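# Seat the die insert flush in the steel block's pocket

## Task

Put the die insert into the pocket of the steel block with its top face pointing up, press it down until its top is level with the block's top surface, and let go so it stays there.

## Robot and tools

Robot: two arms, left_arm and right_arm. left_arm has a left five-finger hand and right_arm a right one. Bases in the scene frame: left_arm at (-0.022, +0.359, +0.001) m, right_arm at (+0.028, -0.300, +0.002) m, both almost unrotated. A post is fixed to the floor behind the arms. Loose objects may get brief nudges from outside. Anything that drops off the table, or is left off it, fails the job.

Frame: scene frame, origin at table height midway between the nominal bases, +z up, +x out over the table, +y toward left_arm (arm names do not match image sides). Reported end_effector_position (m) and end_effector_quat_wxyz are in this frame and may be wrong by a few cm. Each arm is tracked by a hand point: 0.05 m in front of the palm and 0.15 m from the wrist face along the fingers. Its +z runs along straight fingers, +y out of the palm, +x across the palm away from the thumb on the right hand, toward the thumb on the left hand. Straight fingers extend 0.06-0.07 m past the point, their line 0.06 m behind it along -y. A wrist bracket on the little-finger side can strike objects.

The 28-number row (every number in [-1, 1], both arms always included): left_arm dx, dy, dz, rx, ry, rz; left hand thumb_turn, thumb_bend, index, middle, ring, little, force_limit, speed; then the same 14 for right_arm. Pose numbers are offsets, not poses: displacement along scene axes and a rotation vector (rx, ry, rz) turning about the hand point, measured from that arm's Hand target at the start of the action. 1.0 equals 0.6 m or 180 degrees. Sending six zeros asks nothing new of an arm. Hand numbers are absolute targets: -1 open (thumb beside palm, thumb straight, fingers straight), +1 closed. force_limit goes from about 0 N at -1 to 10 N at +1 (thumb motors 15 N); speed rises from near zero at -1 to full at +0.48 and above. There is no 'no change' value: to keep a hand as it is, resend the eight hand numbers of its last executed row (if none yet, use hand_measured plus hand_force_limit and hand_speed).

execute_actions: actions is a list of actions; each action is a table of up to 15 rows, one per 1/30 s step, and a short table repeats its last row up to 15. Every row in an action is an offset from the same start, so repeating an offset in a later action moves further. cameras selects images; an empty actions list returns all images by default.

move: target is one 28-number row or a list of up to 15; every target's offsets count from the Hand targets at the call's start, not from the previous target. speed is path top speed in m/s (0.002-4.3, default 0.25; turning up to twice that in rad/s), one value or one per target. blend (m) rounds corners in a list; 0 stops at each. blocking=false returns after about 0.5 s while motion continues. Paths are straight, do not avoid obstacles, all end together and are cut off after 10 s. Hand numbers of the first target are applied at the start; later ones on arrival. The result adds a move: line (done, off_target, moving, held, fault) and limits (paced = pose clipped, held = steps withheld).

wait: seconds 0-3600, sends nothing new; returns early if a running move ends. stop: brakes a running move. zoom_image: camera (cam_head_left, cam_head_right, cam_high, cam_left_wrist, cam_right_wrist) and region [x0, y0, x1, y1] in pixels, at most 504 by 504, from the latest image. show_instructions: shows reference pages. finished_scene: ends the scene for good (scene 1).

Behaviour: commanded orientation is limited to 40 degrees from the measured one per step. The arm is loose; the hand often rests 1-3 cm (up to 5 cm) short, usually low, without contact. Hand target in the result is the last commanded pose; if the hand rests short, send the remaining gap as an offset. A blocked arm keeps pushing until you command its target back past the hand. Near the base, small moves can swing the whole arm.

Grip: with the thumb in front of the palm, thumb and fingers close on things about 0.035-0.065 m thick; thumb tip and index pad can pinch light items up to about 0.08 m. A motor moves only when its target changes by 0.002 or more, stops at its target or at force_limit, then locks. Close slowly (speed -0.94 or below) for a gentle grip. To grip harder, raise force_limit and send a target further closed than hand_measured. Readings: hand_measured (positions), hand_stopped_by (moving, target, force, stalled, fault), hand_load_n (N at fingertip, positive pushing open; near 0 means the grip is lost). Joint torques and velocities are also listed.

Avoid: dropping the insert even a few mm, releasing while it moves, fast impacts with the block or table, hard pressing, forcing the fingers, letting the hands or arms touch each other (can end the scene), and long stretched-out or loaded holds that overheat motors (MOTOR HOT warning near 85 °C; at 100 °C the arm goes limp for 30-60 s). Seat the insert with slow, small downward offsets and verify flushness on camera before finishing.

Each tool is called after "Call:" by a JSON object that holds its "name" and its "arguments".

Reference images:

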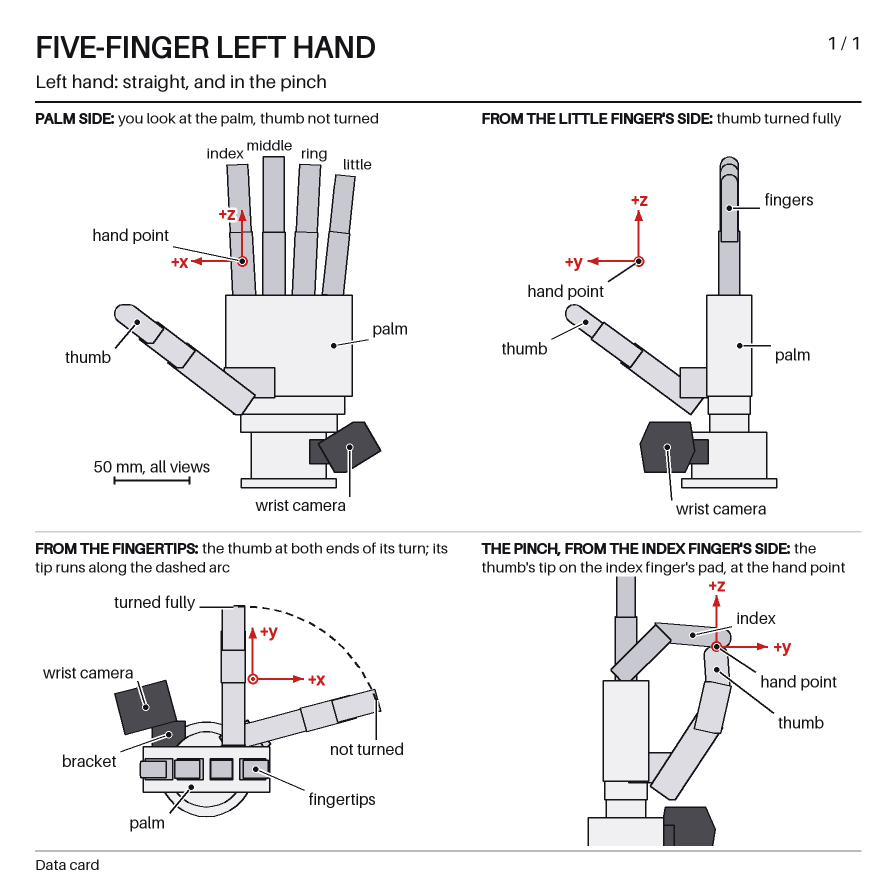

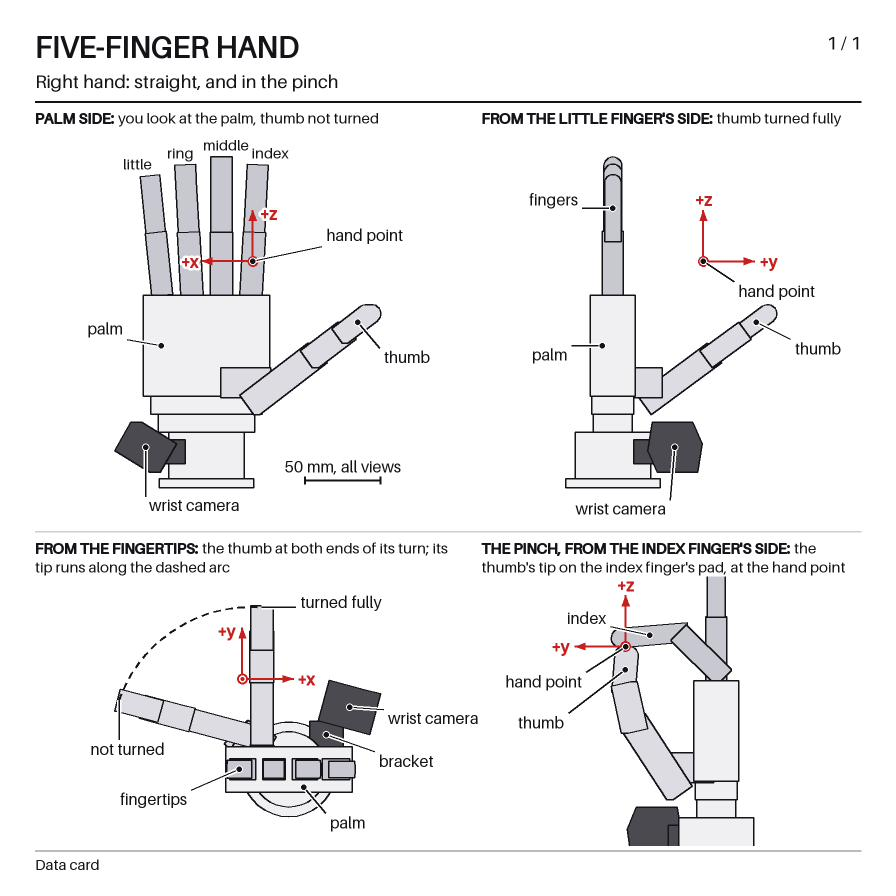

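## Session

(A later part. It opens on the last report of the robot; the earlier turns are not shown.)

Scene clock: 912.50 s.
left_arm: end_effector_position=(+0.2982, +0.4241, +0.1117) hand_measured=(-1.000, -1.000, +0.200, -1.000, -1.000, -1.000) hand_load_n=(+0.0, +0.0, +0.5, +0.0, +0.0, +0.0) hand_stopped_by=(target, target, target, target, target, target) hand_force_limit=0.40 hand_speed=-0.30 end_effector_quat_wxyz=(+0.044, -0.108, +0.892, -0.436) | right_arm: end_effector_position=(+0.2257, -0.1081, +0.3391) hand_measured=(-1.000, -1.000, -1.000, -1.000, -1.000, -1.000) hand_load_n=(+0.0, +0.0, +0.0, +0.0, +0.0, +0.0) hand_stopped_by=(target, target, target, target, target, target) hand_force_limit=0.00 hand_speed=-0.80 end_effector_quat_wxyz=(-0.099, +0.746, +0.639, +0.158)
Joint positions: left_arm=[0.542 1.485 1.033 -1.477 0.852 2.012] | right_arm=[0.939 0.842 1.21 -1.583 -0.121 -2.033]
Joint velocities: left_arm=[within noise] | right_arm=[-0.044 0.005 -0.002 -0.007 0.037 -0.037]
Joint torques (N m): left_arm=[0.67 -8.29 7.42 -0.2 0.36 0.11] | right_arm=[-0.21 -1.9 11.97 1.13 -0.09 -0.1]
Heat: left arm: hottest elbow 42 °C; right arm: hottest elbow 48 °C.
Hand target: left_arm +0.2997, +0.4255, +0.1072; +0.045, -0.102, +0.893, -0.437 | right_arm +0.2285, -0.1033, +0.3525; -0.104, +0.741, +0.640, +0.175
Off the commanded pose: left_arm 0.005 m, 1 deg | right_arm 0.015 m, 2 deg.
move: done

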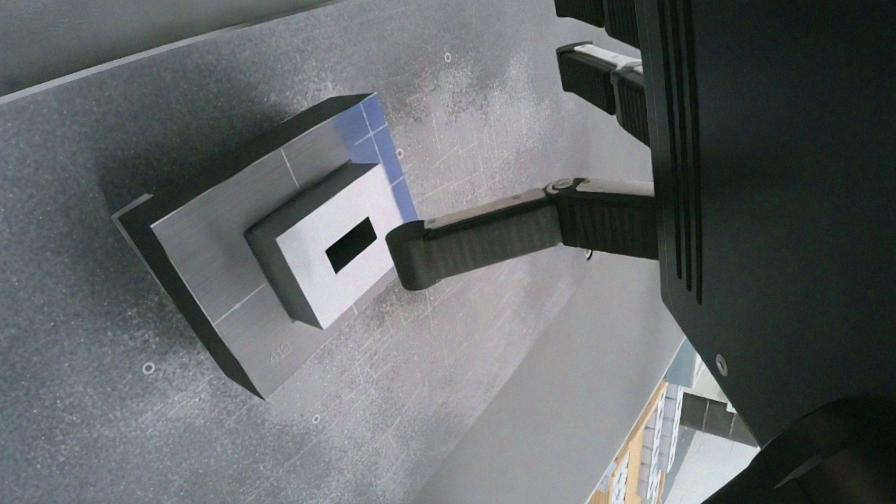

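Call:
{"name": "move", "arguments": {"target": [0.009, 0.01, -0.01, 0, 0, 0, -1, -1, 0.2, -1, -1, -1, 0.4, -0.3, 0,0,0,0,0,0,-1,-1,-1,-1,-1,-1,0,-0.8], "speed": 0.04, "cameras": ["cam_left_wrist"]}}

Call:
{"name": "zoom_image", "arguments": {"camera": "cam_left_wrist", "region": [100, 40, 500, 400]}}

Scene clock: 914.70 s.
left_arm: end_effector_position=(+0.2995, +0.4255, +0.1027) hand_measured=(-1.000, -1.000, +0.200, -1.000, -1.000, -1.000) hand_load_n=(-0.5, +0.0, +0.0, -0.5, +0.0, +0.0) hand_stopped_by=(target, target, target, target, target, target) hand_force_limit=0.40 hand_speed=-0.30 end_effector_quat_wxyz=(+0.037, -0.109, +0.891, -0.438) | right_arm: end_effector_position=(+0.2257, -0.1081, +0.3391) hand_measured=(-1.000, -1.000, -1.000, -1.000, -1.000, -1.000) hand_load_n=(+0.0, +0.0, +0.0, +0.0, +0.0, +0.0) hand_stopped_by=(target, target, target, target, target, target) hand_force_limit=0.00 hand_speed=-0.80 end_effector_quat_wxyz=(-0.099, +0.746, +0.639, +0.158)
Joint positions: left_arm=[0.544 1.513 1.033 -1.469 0.851 2.021] | right_arm=[0.939 0.842 1.21 -1.583 -0.121 -2.033]
Joint torques (N m): left_arm=[1.14 -8.47 8.39 -0.24 0.32 0.12] | right_arm=[-0.15 -1.9 11.97 1.13 -0.09 -0.1]
Heat: left arm: hottest elbow 42 °C; right arm: hottest elbow 48 °C.
Hand target: left_arm +0.3051, +0.4315, +0.1011; +0.045, -0.102, +0.893, -0.437 | right_arm +0.2285, -0.1033, +0.3525; -0.104, +0.741, +0.640, +0.175
Off the commanded pose: left_arm 0.008 m, 1 deg | right_arm 0.015 m, 2 deg.
move: done

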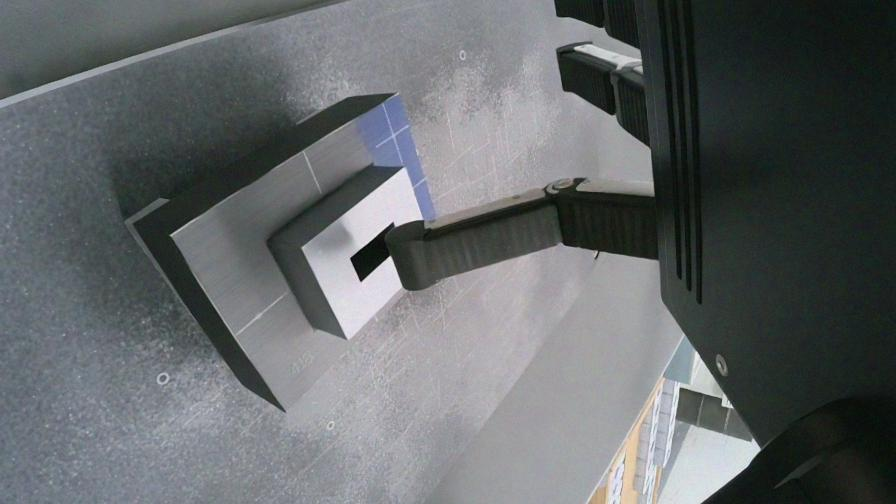

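Scaled by 1.260 from the camera's image (finer frame: 1280x720).

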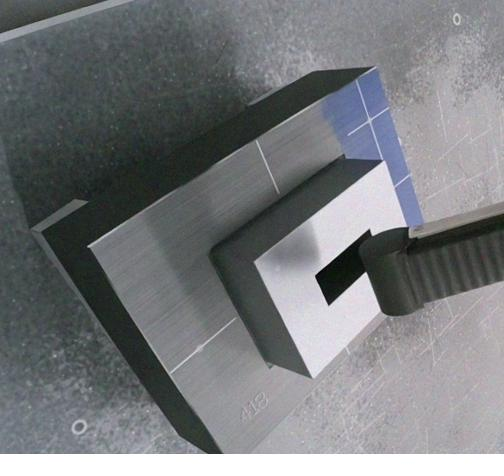

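Call:
{"name": "move", "arguments": {"target": [0.007, 0.005, -0.01, 0, 0, 0, -1, -1, 0.2, -1, -1, -1, 0.4, -0.3, 0,0,0,0,0,0,-1,-1,-1,-1,-1,-1,0,-0.8], "speed": 0.03, "cameras": ["cam_left_wrist"]}}

Call:
{"name": "zoom_image", "arguments": {"camera": "cam_left_wrist", "region": [100, 40, 500, 400]}}

Scene clock: 915.97 s.
left_arm: end_effector_position=(+0.3014, +0.4272, +0.0961) hand_measured=(-1.000, -1.000, +0.200, -1.000, -1.000, -1.000) hand_load_n=(-0.5, +0.0, +0.0, +0.0, +0.0, +0.0) hand_stopped_by=(target, target, target, target, target, target) hand_force_limit=0.40 hand_speed=-0.30 end_effector_quat_wxyz=(+0.036, -0.110, +0.891, -0.439) | right_arm: end_effector_position=(+0.2257, -0.1081, +0.3391) hand_measured=(-1.000, -1.000, -1.000, -1.000, -1.000, -1.000) hand_load_n=(+0.0, +0.0, +0.0, +0.0, +0.0, +0.0) hand_stopped_by=(target, target, target, target, target, target) hand_force_limit=0.00 hand_speed=-0.80 end_effector_quat_wxyz=(-0.099, +0.746, +0.639, +0.158)
Joint positions: left_arm=[0.545 1.531 1.033 -1.457 0.851 2.023] | right_arm=[0.939 0.842 1.21 -1.583 -0.121 -2.033]
Joint torques (N m): left_arm=[1.2 -8.59 8.79 -0.24 0.32 0.12] | right_arm=[-0.21 -1.9 11.97 1.11 -0.09 -0.1]
Heat: left arm: hottest elbow 42 °C; right arm: hottest elbow 48 °C.
Hand target: left_arm +0.3093, +0.4346, +0.0952; +0.045, -0.102, +0.893, -0.437 | right_arm +0.2285, -0.1033, +0.3525; -0.104, +0.741, +0.640, +0.175
Off the commanded pose: left_arm 0.011 m, 1 deg | right_arm 0.015 m, 2 deg.
move: off_target (left_arm)

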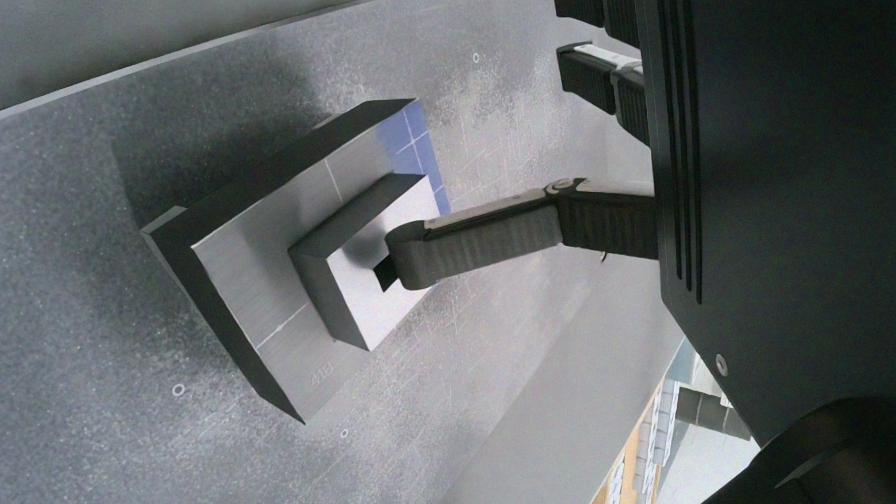

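Scaled by 1.260 from the camera's image (finer frame: 1280x720).

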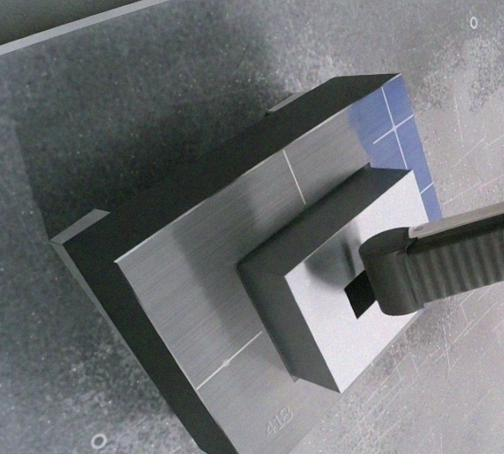

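Call:
{"name": "move", "arguments": {"target": [-0.002, -0.002, -0.012, 0, 0, 0, -1, -1, 0.2, -1, -1, -1, 0.4, -0.3, 0,0,0,0,0,0,-1,-1,-1,-1,-1,-1,0,-0.8], "speed": 0.03, "cameras": ["cam_left_wrist"]}}

Call:
{"name": "zoom_image", "arguments": {"camera": "cam_left_wrist", "region": [100, 40, 500, 400]}}

Scene clock: 917.50 s.
left_arm: end_effector_position=(+0.3057, +0.4297, +0.0933) hand_measured=(-1.000, -1.000, +0.200, -1.000, -1.000, -1.000) hand_load_n=(-0.5, +0.0, +0.0, +0.0, -0.5, +0.0) hand_stopped_by=(target, target, target, target, target, target) hand_force_limit=0.40 hand_speed=-0.30 end_effector_quat_wxyz=(+0.043, -0.106, +0.893, -0.436) | right_arm: end_effector_position=(+0.2257, -0.1081, +0.3391) hand_measured=(-1.000, -1.000, -1.000, -1.000, -1.000, -1.000) hand_load_n=(+0.0, +0.0, +0.0, +0.0, +0.0, +0.0) hand_stopped_by=(target, target, target, target, target, target) hand_force_limit=0.00 hand_speed=-0.80 end_effector_quat_wxyz=(-0.099, +0.746, +0.639, +0.158)
Joint positions: left_arm=[0.545 1.534 1.033 -1.436 0.851 2.023] | right_arm=[0.939 0.842 1.21 -1.583 -0.121 -2.033]
Joint torques (N m): left_arm=[1.14 -8.29 7.57 -0.2 0.34 0.11] | right_arm=[-0.21 -1.9 11.97 1.14 -0.09 -0.1]
Heat: left arm: hottest elbow 42 °C; right arm: hottest elbow 48 °C.
Hand target: left_arm +0.3081, +0.4334, +0.0880; +0.045, -0.102, +0.893, -0.437 | right_arm +0.2285, -0.1033, +0.3525; -0.104, +0.741, +0.640, +0.175
Off the commanded pose: left_arm 0.007 m, 1 deg | right_arm 0.015 m, 2 deg.
move: done

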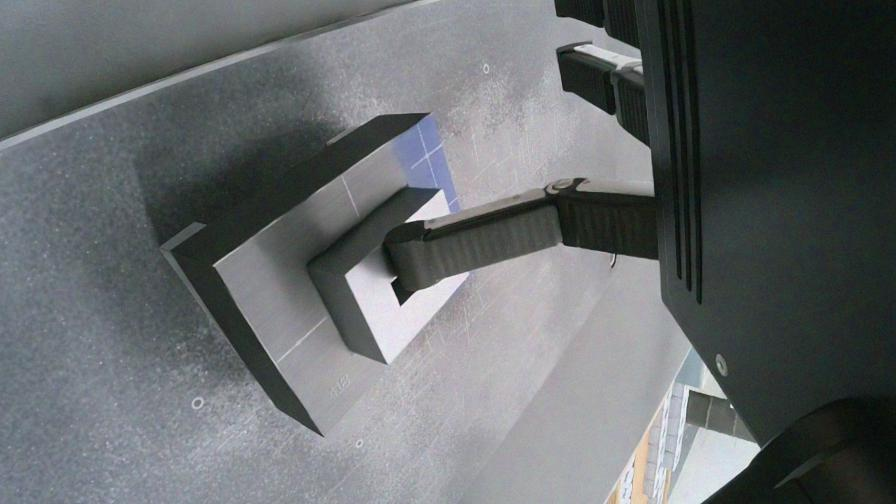

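Scaled by 1.260 from the camera's image (finer frame: 1280x720).

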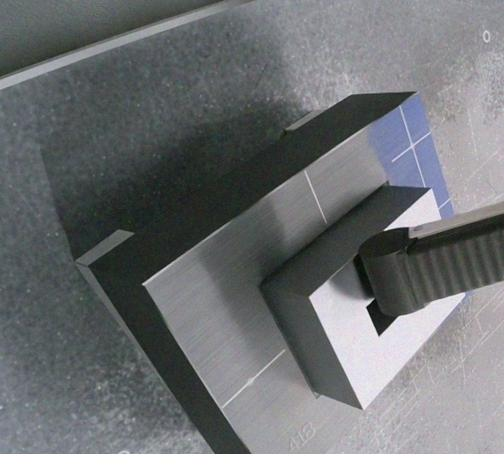

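Call:
{"name": "move", "arguments": {"target": [-0.0133, -0.0167, 0.006, 0, 0, 0, -1, -1, 0.2, -1, -1, -1, 0.4, -0.3, 0,0,0,0,0,0,-1,-1,-1,-1,-1,-1,0,-0.8], "speed": 0.03, "cameras": ["cam_left_wrist"]}}

Call:
{"name": "zoom_image", "arguments": {"camera": "cam_left_wrist", "region": [100, 40, 500, 400]}}

Scene clock: 919.43 s.
left_arm: end_effector_position=(+0.3005, +0.4264, +0.0915) hand_measured=(-1.000, -1.000, +0.200, -1.000, -1.000, -1.000) hand_load_n=(+0.0, +0.0, -1.0, +0.0, +0.0, -0.5) hand_stopped_by=(target, target, target, target, target, target) hand_force_limit=0.40 hand_speed=-0.30 end_effector_quat_wxyz=(+0.044, -0.106, +0.892, -0.437) | right_arm: end_effector_position=(+0.2257, -0.1081, +0.3391) hand_measured=(-1.000, -1.000, -1.000, -1.000, -1.000, -1.000) hand_load_n=(+0.0, +0.0, +0.0, +0.0, +0.0, +0.0) hand_stopped_by=(target, target, target, target, target, target) hand_force_limit=0.00 hand_speed=-0.80 end_effector_quat_wxyz=(-0.099, +0.746, +0.639, +0.158)
Joint positions: left_arm=[0.545 1.522 1.013 -1.428 0.852 2.023] | right_arm=[0.939 0.842 1.21 -1.583 -0.121 -2.033]
Joint torques (N m): left_arm=[-0.03 -9.88 6.69 -0.18 0.41 -0.07] | right_arm=[-0.21 -1.85 11.99 1.13 -0.09 -0.1]
Heat: left arm: hottest elbow 42 °C; right arm: hottest elbow 48 °C.
Hand target: left_arm +0.3001, +0.4234, +0.0915; +0.045, -0.102, +0.893, -0.437 | right_arm +0.2285, -0.1033, +0.3525; -0.104, +0.741, +0.640, +0.175
Off the commanded pose: left_arm 0.003 m, 1 deg | right_arm 0.015 m, 2 deg.
move: done

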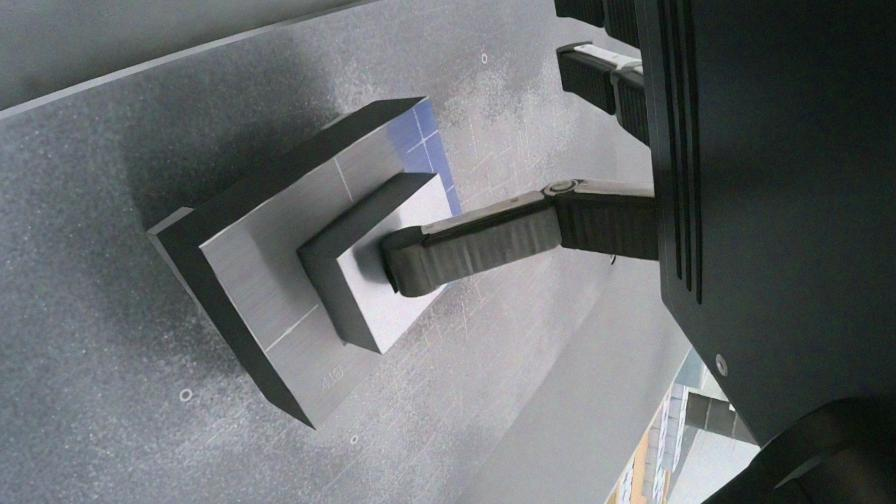

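Scaled by 1.260 from the camera's image (finer frame: 1280x720).

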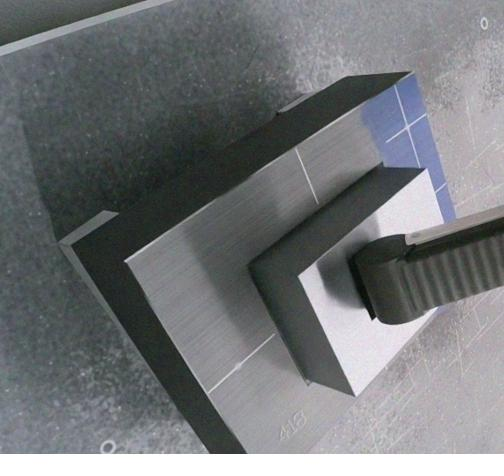

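Call:
{"name": "move", "arguments": {"target": [-0.004, -0.006, -0.012, 0, 0, 0, -1, -1, 0.2, -1, -1, -1, 0.4, -0.3, 0,0,0,0,0,0,-1,-1,-1,-1,-1,-1,0,-0.8], "speed": 0.03, "cameras": ["cam_left_wrist"]}}

Call:
{"name": "zoom_image", "arguments": {"camera": "cam_left_wrist", "region": [100, 40, 500, 400]}}

Scene clock: 920.73 s.
left_arm: end_effector_position=(+0.3004, +0.4251, +0.0908) hand_measured=(-1.000, -1.000, +0.200, -1.000, -1.000, -1.000) hand_load_n=(+0.0, +0.0, -5.0, +0.0, -0.5, +0.0) hand_stopped_by=(target, target, target, target, target, target) hand_force_limit=0.40 hand_speed=-0.30 end_effector_quat_wxyz=(+0.052, -0.103, +0.893, -0.435) | right_arm: end_effector_position=(+0.2257, -0.1081, +0.3391) hand_measured=(-1.000, -1.000, -1.000, -1.000, -1.000, -1.000) hand_load_n=(+0.0, +0.0, +0.0, +0.0, +0.0, +0.0) hand_stopped_by=(target, target, target, target, target, target) hand_force_limit=0.00 hand_speed=-0.80 end_effector_quat_wxyz=(-0.099, +0.746, +0.639, +0.158)
Joint positions: left_arm=[0.544 1.509 1 -1.409 0.857 2.023] | right_arm=[0.939 0.842 1.21 -1.583 -0.121 -2.033]
Joint torques (N m): left_arm=[-0.44 -8.76 6.04 0.08 0.35 -0.14] | right_arm=[-0.15 -1.9 11.99 1.13 -0.09 -0.1]
Heat: left arm: hottest elbow 42 °C; right arm: hottest elbow 48 °C.
Hand target: left_arm +0.2977, +0.4198, +0.0844; +0.045, -0.102, +0.893, -0.437 | right_arm +0.2285, -0.1033, +0.3525; -0.104, +0.741, +0.640, +0.175
Off the commanded pose: left_arm 0.009 m, 1 deg | right_arm 0.015 m, 2 deg.
move: done

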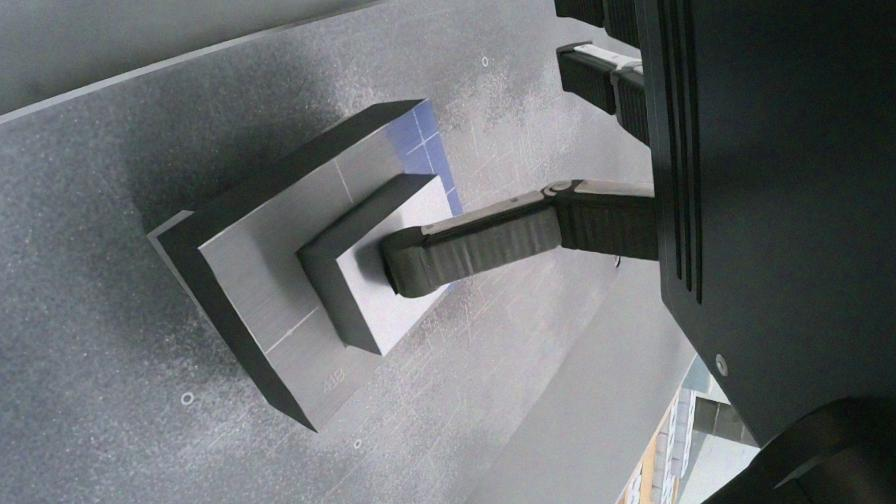

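Scaled by 1.260 from the camera's image (finer frame: 1280x720).

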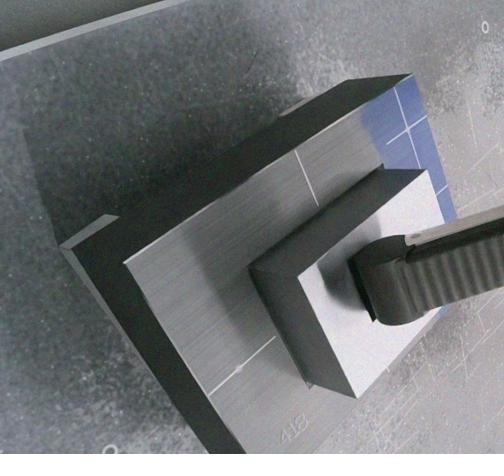

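Call:
{"name": "move", "arguments": {"target": [0, 0, -0.012, 0, 0, 0, -1, -1, 0.2, -1, -1, -1, 0.4, -0.3, 0,0,0,0,0,0,-1,-1,-1,-1,-1,-1,0,-0.8], "speed": 0.03, "cameras": ["cam_left_wrist"]}}

Call:
{"name": "zoom_image", "arguments": {"camera": "cam_left_wrist", "region": [100, 40, 500, 400]}}

Scene clock: 922.20 s.
left_arm: end_effector_position=(+0.2974, +0.4223, +0.0811) hand_measured=(-1.000, -1.000, +0.200, -1.000, -1.000, -1.000) hand_load_n=(+0.0, +0.0, +0.0, +0.0, +0.0, +0.0) hand_stopped_by=(target, target, target, target, target, target) hand_force_limit=0.40 hand_speed=-0.30 end_effector_quat_wxyz=(+0.053, -0.098, +0.893, -0.435) | right_arm: end_effector_position=(+0.2257, -0.1081, +0.3391) hand_measured=(-1.000, -1.000, -1.000, -1.000, -1.000, -1.000) hand_load_n=(+0.0, +0.0, +0.0, +0.0, +0.0, +0.0) hand_stopped_by=(target, target, target, target, target, target) hand_force_limit=0.00 hand_speed=-0.80 end_effector_quat_wxyz=(-0.099, +0.746, +0.639, +0.158)
Joint positions: left_arm=[0.541 1.511 0.974 -1.38 0.857 2.029] | right_arm=[0.939 0.842 1.21 -1.583 -0.121 -2.033]
Joint torques (N m): left_arm=[-0.09 -8 7.17 -0.16 0.33 -0.13] | right_arm=[-0.21 -1.9 11.97 1.14 -0.09 -0.1]
Heat: left arm: hottest elbow 42 °C; right arm: hottest elbow 48 °C.
Hand target: left_arm +0.2977, +0.4198, +0.0772; +0.045, -0.102, +0.893, -0.437 | right_arm +0.2285, -0.1033, +0.3525; -0.104, +0.741, +0.640, +0.175
Off the commanded pose: left_arm 0.005 m, 1 deg | right_arm 0.015 m, 2 deg.
move: done

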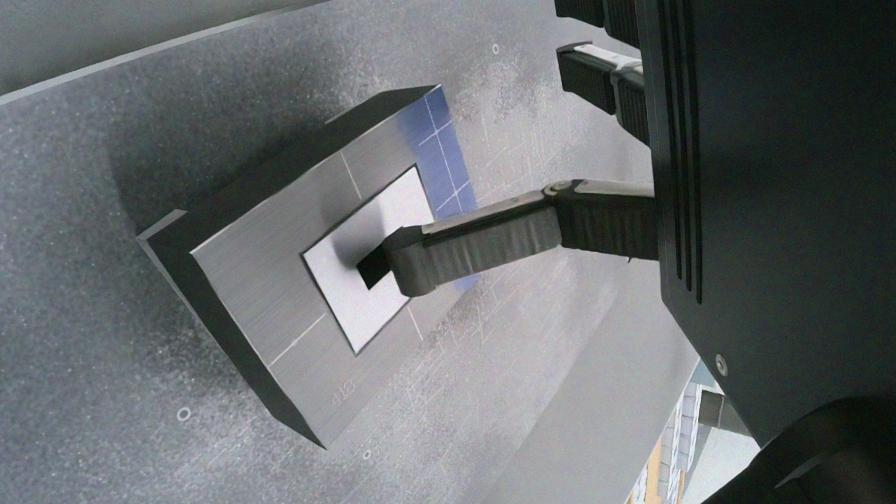

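Scaled by 1.260 from the camera's image (finer frame: 1280x720).

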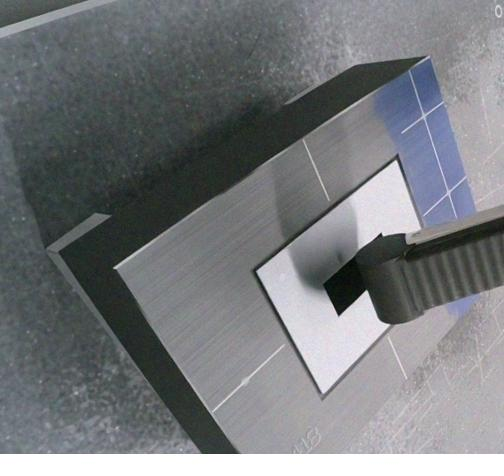

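Call:
{"name": "move", "arguments": {"target": [-0.003, -0.004, -0.012, 0, 0, 0, -1, -1, 0.2, -1, -1, -1, 0.4, -0.3, 0,0,0,0,0,0,-1,-1,-1,-1,-1,-1,0,-0.8], "speed": 0.03, "cameras": ["cam_left_wrist"]}}

Call:
{"name": "move", "arguments": {"target": [0.003, 0.004, 0.1, 0, 0, 0, -1, -1, 0.2, -1, -1, -1, 0.4, -0.3, 0,0,0,0,0,0,-1,-1,-1,-1,-1,-1,0,-0.8], "speed": 0.1, "cameras": ["cam_left_wrist","cam_head_left","cam_high"]}}

Call:
{"name": "zoom_image", "arguments": {"camera": "cam_left_wrist", "region": [50, 60, 450, 420]}}

Scene clock: 923.40 s.
left_arm: end_effector_position=(+0.2980, +0.4212, +0.0772) hand_measured=(-1.000, -1.000, +0.200, -1.000, -1.000, -1.000) hand_load_n=(+0.0, +0.0, -1.5, -0.5, +0.0, +0.0) hand_stopped_by=(target, target, target, target, target, target) hand_force_limit=0.40 hand_speed=-0.30 end_effector_quat_wxyz=(+0.056, -0.098, +0.894, -0.434) | right_arm: end_effector_position=(+0.2257, -0.1081, +0.3391) hand_measured=(-1.000, -1.000, -1.000, -1.000, -1.000, -1.000) hand_load_n=(+0.0, +0.0, +0.0, +0.0, +0.0, +0.5) hand_stopped_by=(target, target, target, target, target, target) hand_force_limit=0.00 hand_speed=-0.80 end_effector_quat_wxyz=(-0.099, +0.746, +0.639, +0.158)
Joint positions: left_arm=[0.538 1.511 0.964 -1.359 0.858 2.021] | right_arm=[0.939 0.842 1.21 -1.583 -0.121 -2.033]
Joint torques (N m): left_arm=[-0.09 -7.77 6.5 0.02 0.33 -0.18] | right_arm=[-0.21 -1.9 11.97 1.13 -0.09 -0.1]
Heat: left arm: hottest elbow 42 °C; right arm: hottest elbow 48 °C.
Hand target: left_arm +0.2959, +0.4174, +0.0699; +0.045, -0.102, +0.893, -0.437 | right_arm +0.2285, -0.1033, +0.3525; -0.104, +0.741, +0.640, +0.175
Off the commanded pose: left_arm 0.008 m, 1 deg | right_arm 0.015 m, 2 deg.
move: done

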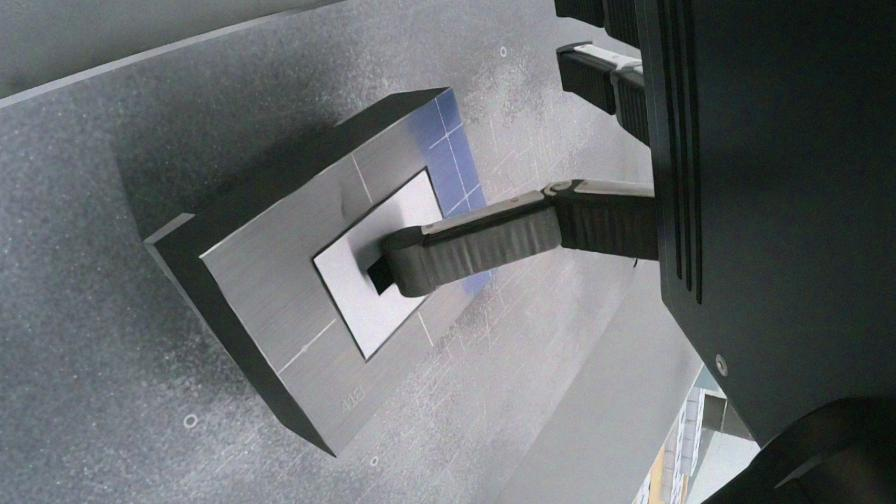

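Scene clock: 924.67 s.
left_arm: end_effector_position=(+0.2908, +0.4175, +0.1197) hand_measured=(-1.000, -1.000, +0.200, -1.000, -1.000, -1.000) hand_load_n=(+0.0, +0.0, +0.0, +0.0, +0.0, +0.0) hand_stopped_by=(target, target, target, target, target, target) hand_force_limit=0.40 hand_speed=-0.30 end_effector_quat_wxyz=(+0.042, -0.104, +0.891, -0.439) | right_arm: end_effector_position=(+0.2257, -0.1081, +0.3391) hand_measured=(-1.000, -1.000, -1.000, -1.000, -1.000, -1.000) hand_load_n=(+0.0, +0.0, +0.0, +0.0, +0.0, +0.0) hand_stopped_by=(target, target, target, target, target, target) hand_force_limit=0.00 hand_speed=-0.80 end_effector_quat_wxyz=(-0.099, +0.746, +0.639, +0.158)
Joint positions: left_arm=[0.538 1.459 1.024 -1.506 0.857 2.024] | right_arm=[0.939 0.842 1.21 -1.583 -0.121 -2.033]
Joint torques (N m): left_arm=[0.09 -8.94 10.1 -1.18 0.32 -0.14] | right_arm=[-0.21 -1.9 11.97 1.13 -0.09 -0.1]
Heat: left arm: hottest elbow 42 °C; right arm: hottest elbow 48 °C.
Hand target: left_arm +0.2977, +0.4198, +0.1300; +0.045, -0.102, +0.893, -0.437 | right_arm +0.2285, -0.1033, +0.3525; -0.104, +0.741, +0.640, +0.175
Off the commanded pose: left_arm 0.013 m, 1 deg | right_arm 0.015 m, 2 deg.
move: off_target (left_arm)
Images, in order (width x height): cam_head_left 896x504, cam_high 896x504, cam_left_wrist 896x504.

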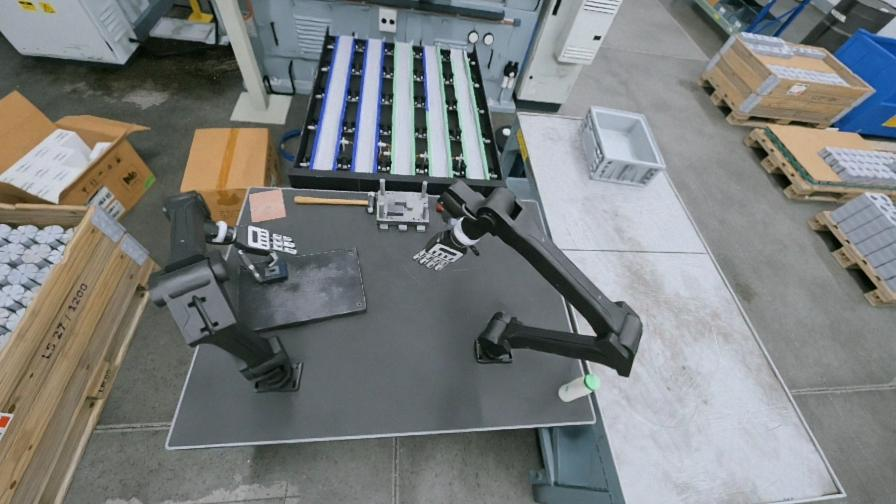

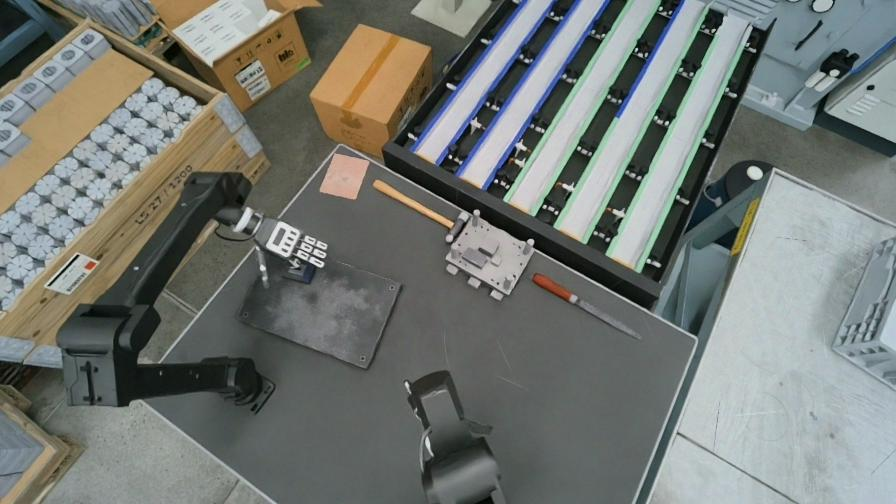

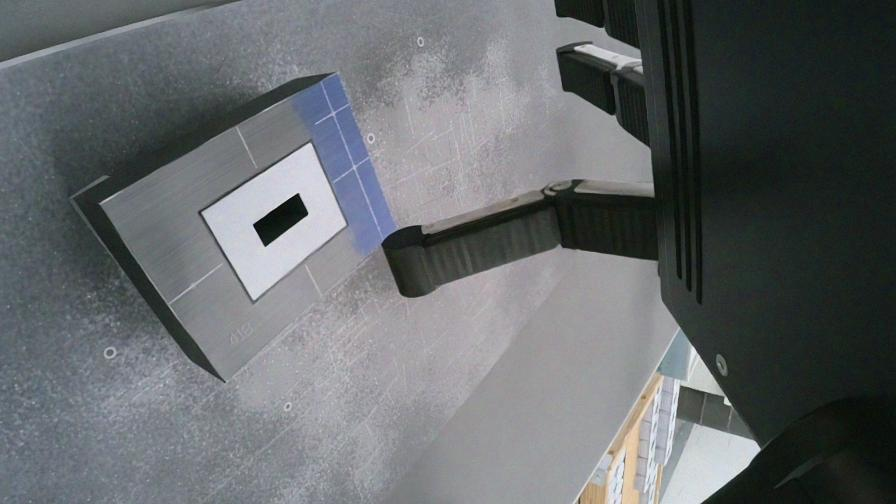

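Scaled by 1.260 from the camera's image (finer frame: 1280x720).

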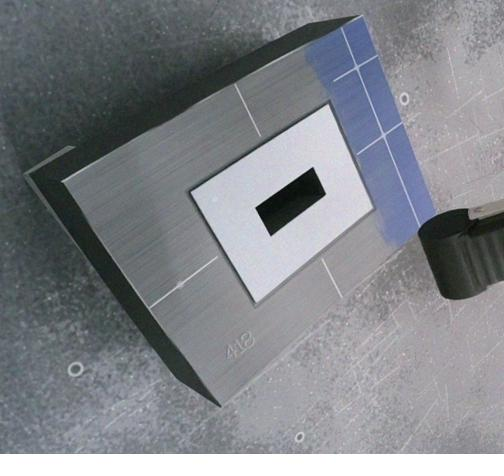

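Call:
{"name": "move", "arguments": {"target": [0, 0, 0.08, 0, 0, 0, -1, -1, 0.2, -1, -1, -1, 0.4, -0.3, 0,0,0,0,0,0,-1,-1,-1,-1,-1,-1,0,-0.8], "speed": 0.15, "cameras": ["cam_left_wrist"]}}

Call:
{"name": "zoom_image", "arguments": {"camera": "cam_left_wrist", "region": [0, 60, 400, 420]}}

Scene clock: 926.13 s.
left_arm: end_effector_position=(+0.2922, +0.4182, +0.1688) hand_measured=(-1.000, -1.000, +0.200, -1.000, -1.000, -1.000) hand_load_n=(+0.0, +0.0, +0.0, +0.0, +0.0, +0.0) hand_stopped_by=(target, target, target, target, target, target) hand_force_limit=0.40 hand_speed=-0.30 end_effector_quat_wxyz=(+0.044, -0.103, +0.892, -0.438) | right_arm: end_effector_position=(+0.2257, -0.1081, +0.3391) hand_measured=(-1.000, -1.000, -1.000, -1.000, -1.000, -1.000) hand_load_n=(+0.0, +0.0, +0.0, +0.0, +0.0, +0.0) hand_stopped_by=(target, target, target, target, target, target) hand_force_limit=0.00 hand_speed=-0.80 end_effector_quat_wxyz=(-0.099, +0.746, +0.639, +0.158)
Joint positions: left_arm=[0.538 1.411 1.113 -1.638 0.857 2.024] | right_arm=[0.939 0.842 1.21 -1.583 -0.121 -2.033]
Joint torques (N m): left_arm=[0.09 -8.23 10.47 -1.16 0.34 -0.13] | right_arm=[-0.21 -1.9 11.97 1.13 -0.09 -0.1]
Heat: left arm: hottest elbow 42 °C; right arm: hottest elbow 48 °C.
Hand target: left_arm +0.2977, +0.4198, +0.1780; +0.046, -0.102, +0.893, -0.437 | right_arm +0.2285, -0.1033, +0.3525; -0.104, +0.741, +0.640, +0.175
Off the commanded pose: left_arm 0.011 m, 0 deg | right_arm 0.015 m, 2 deg.
move: off_target (left_arm)

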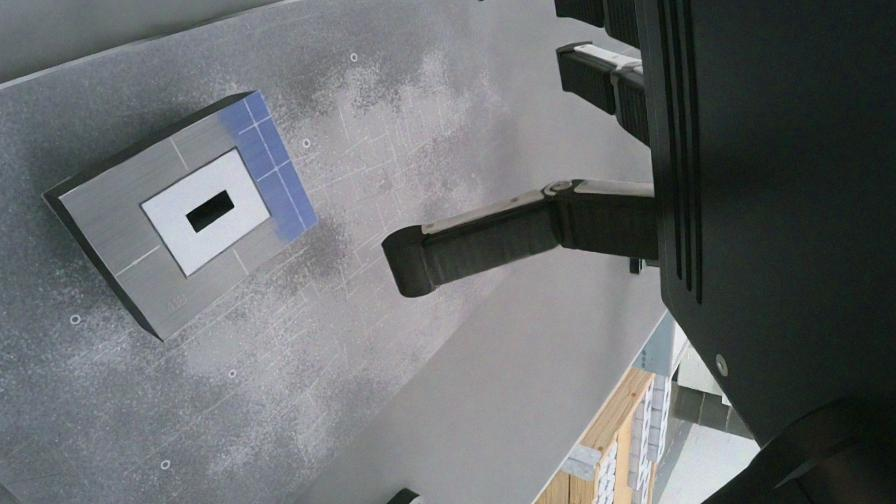

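Scaled by 1.260 from the camera's image (finer frame: 1280x720).

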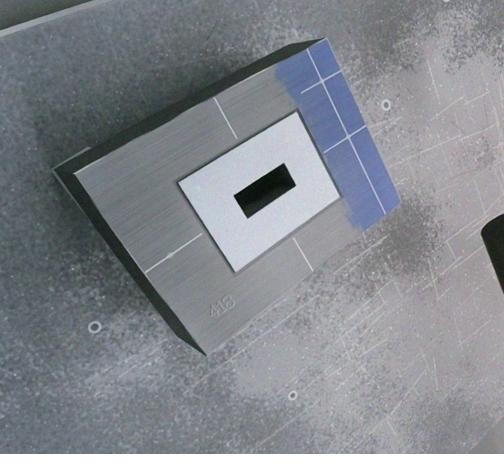

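Call:
{"name": "finished_scene", "arguments": {}}

The scene is finished: the task was done.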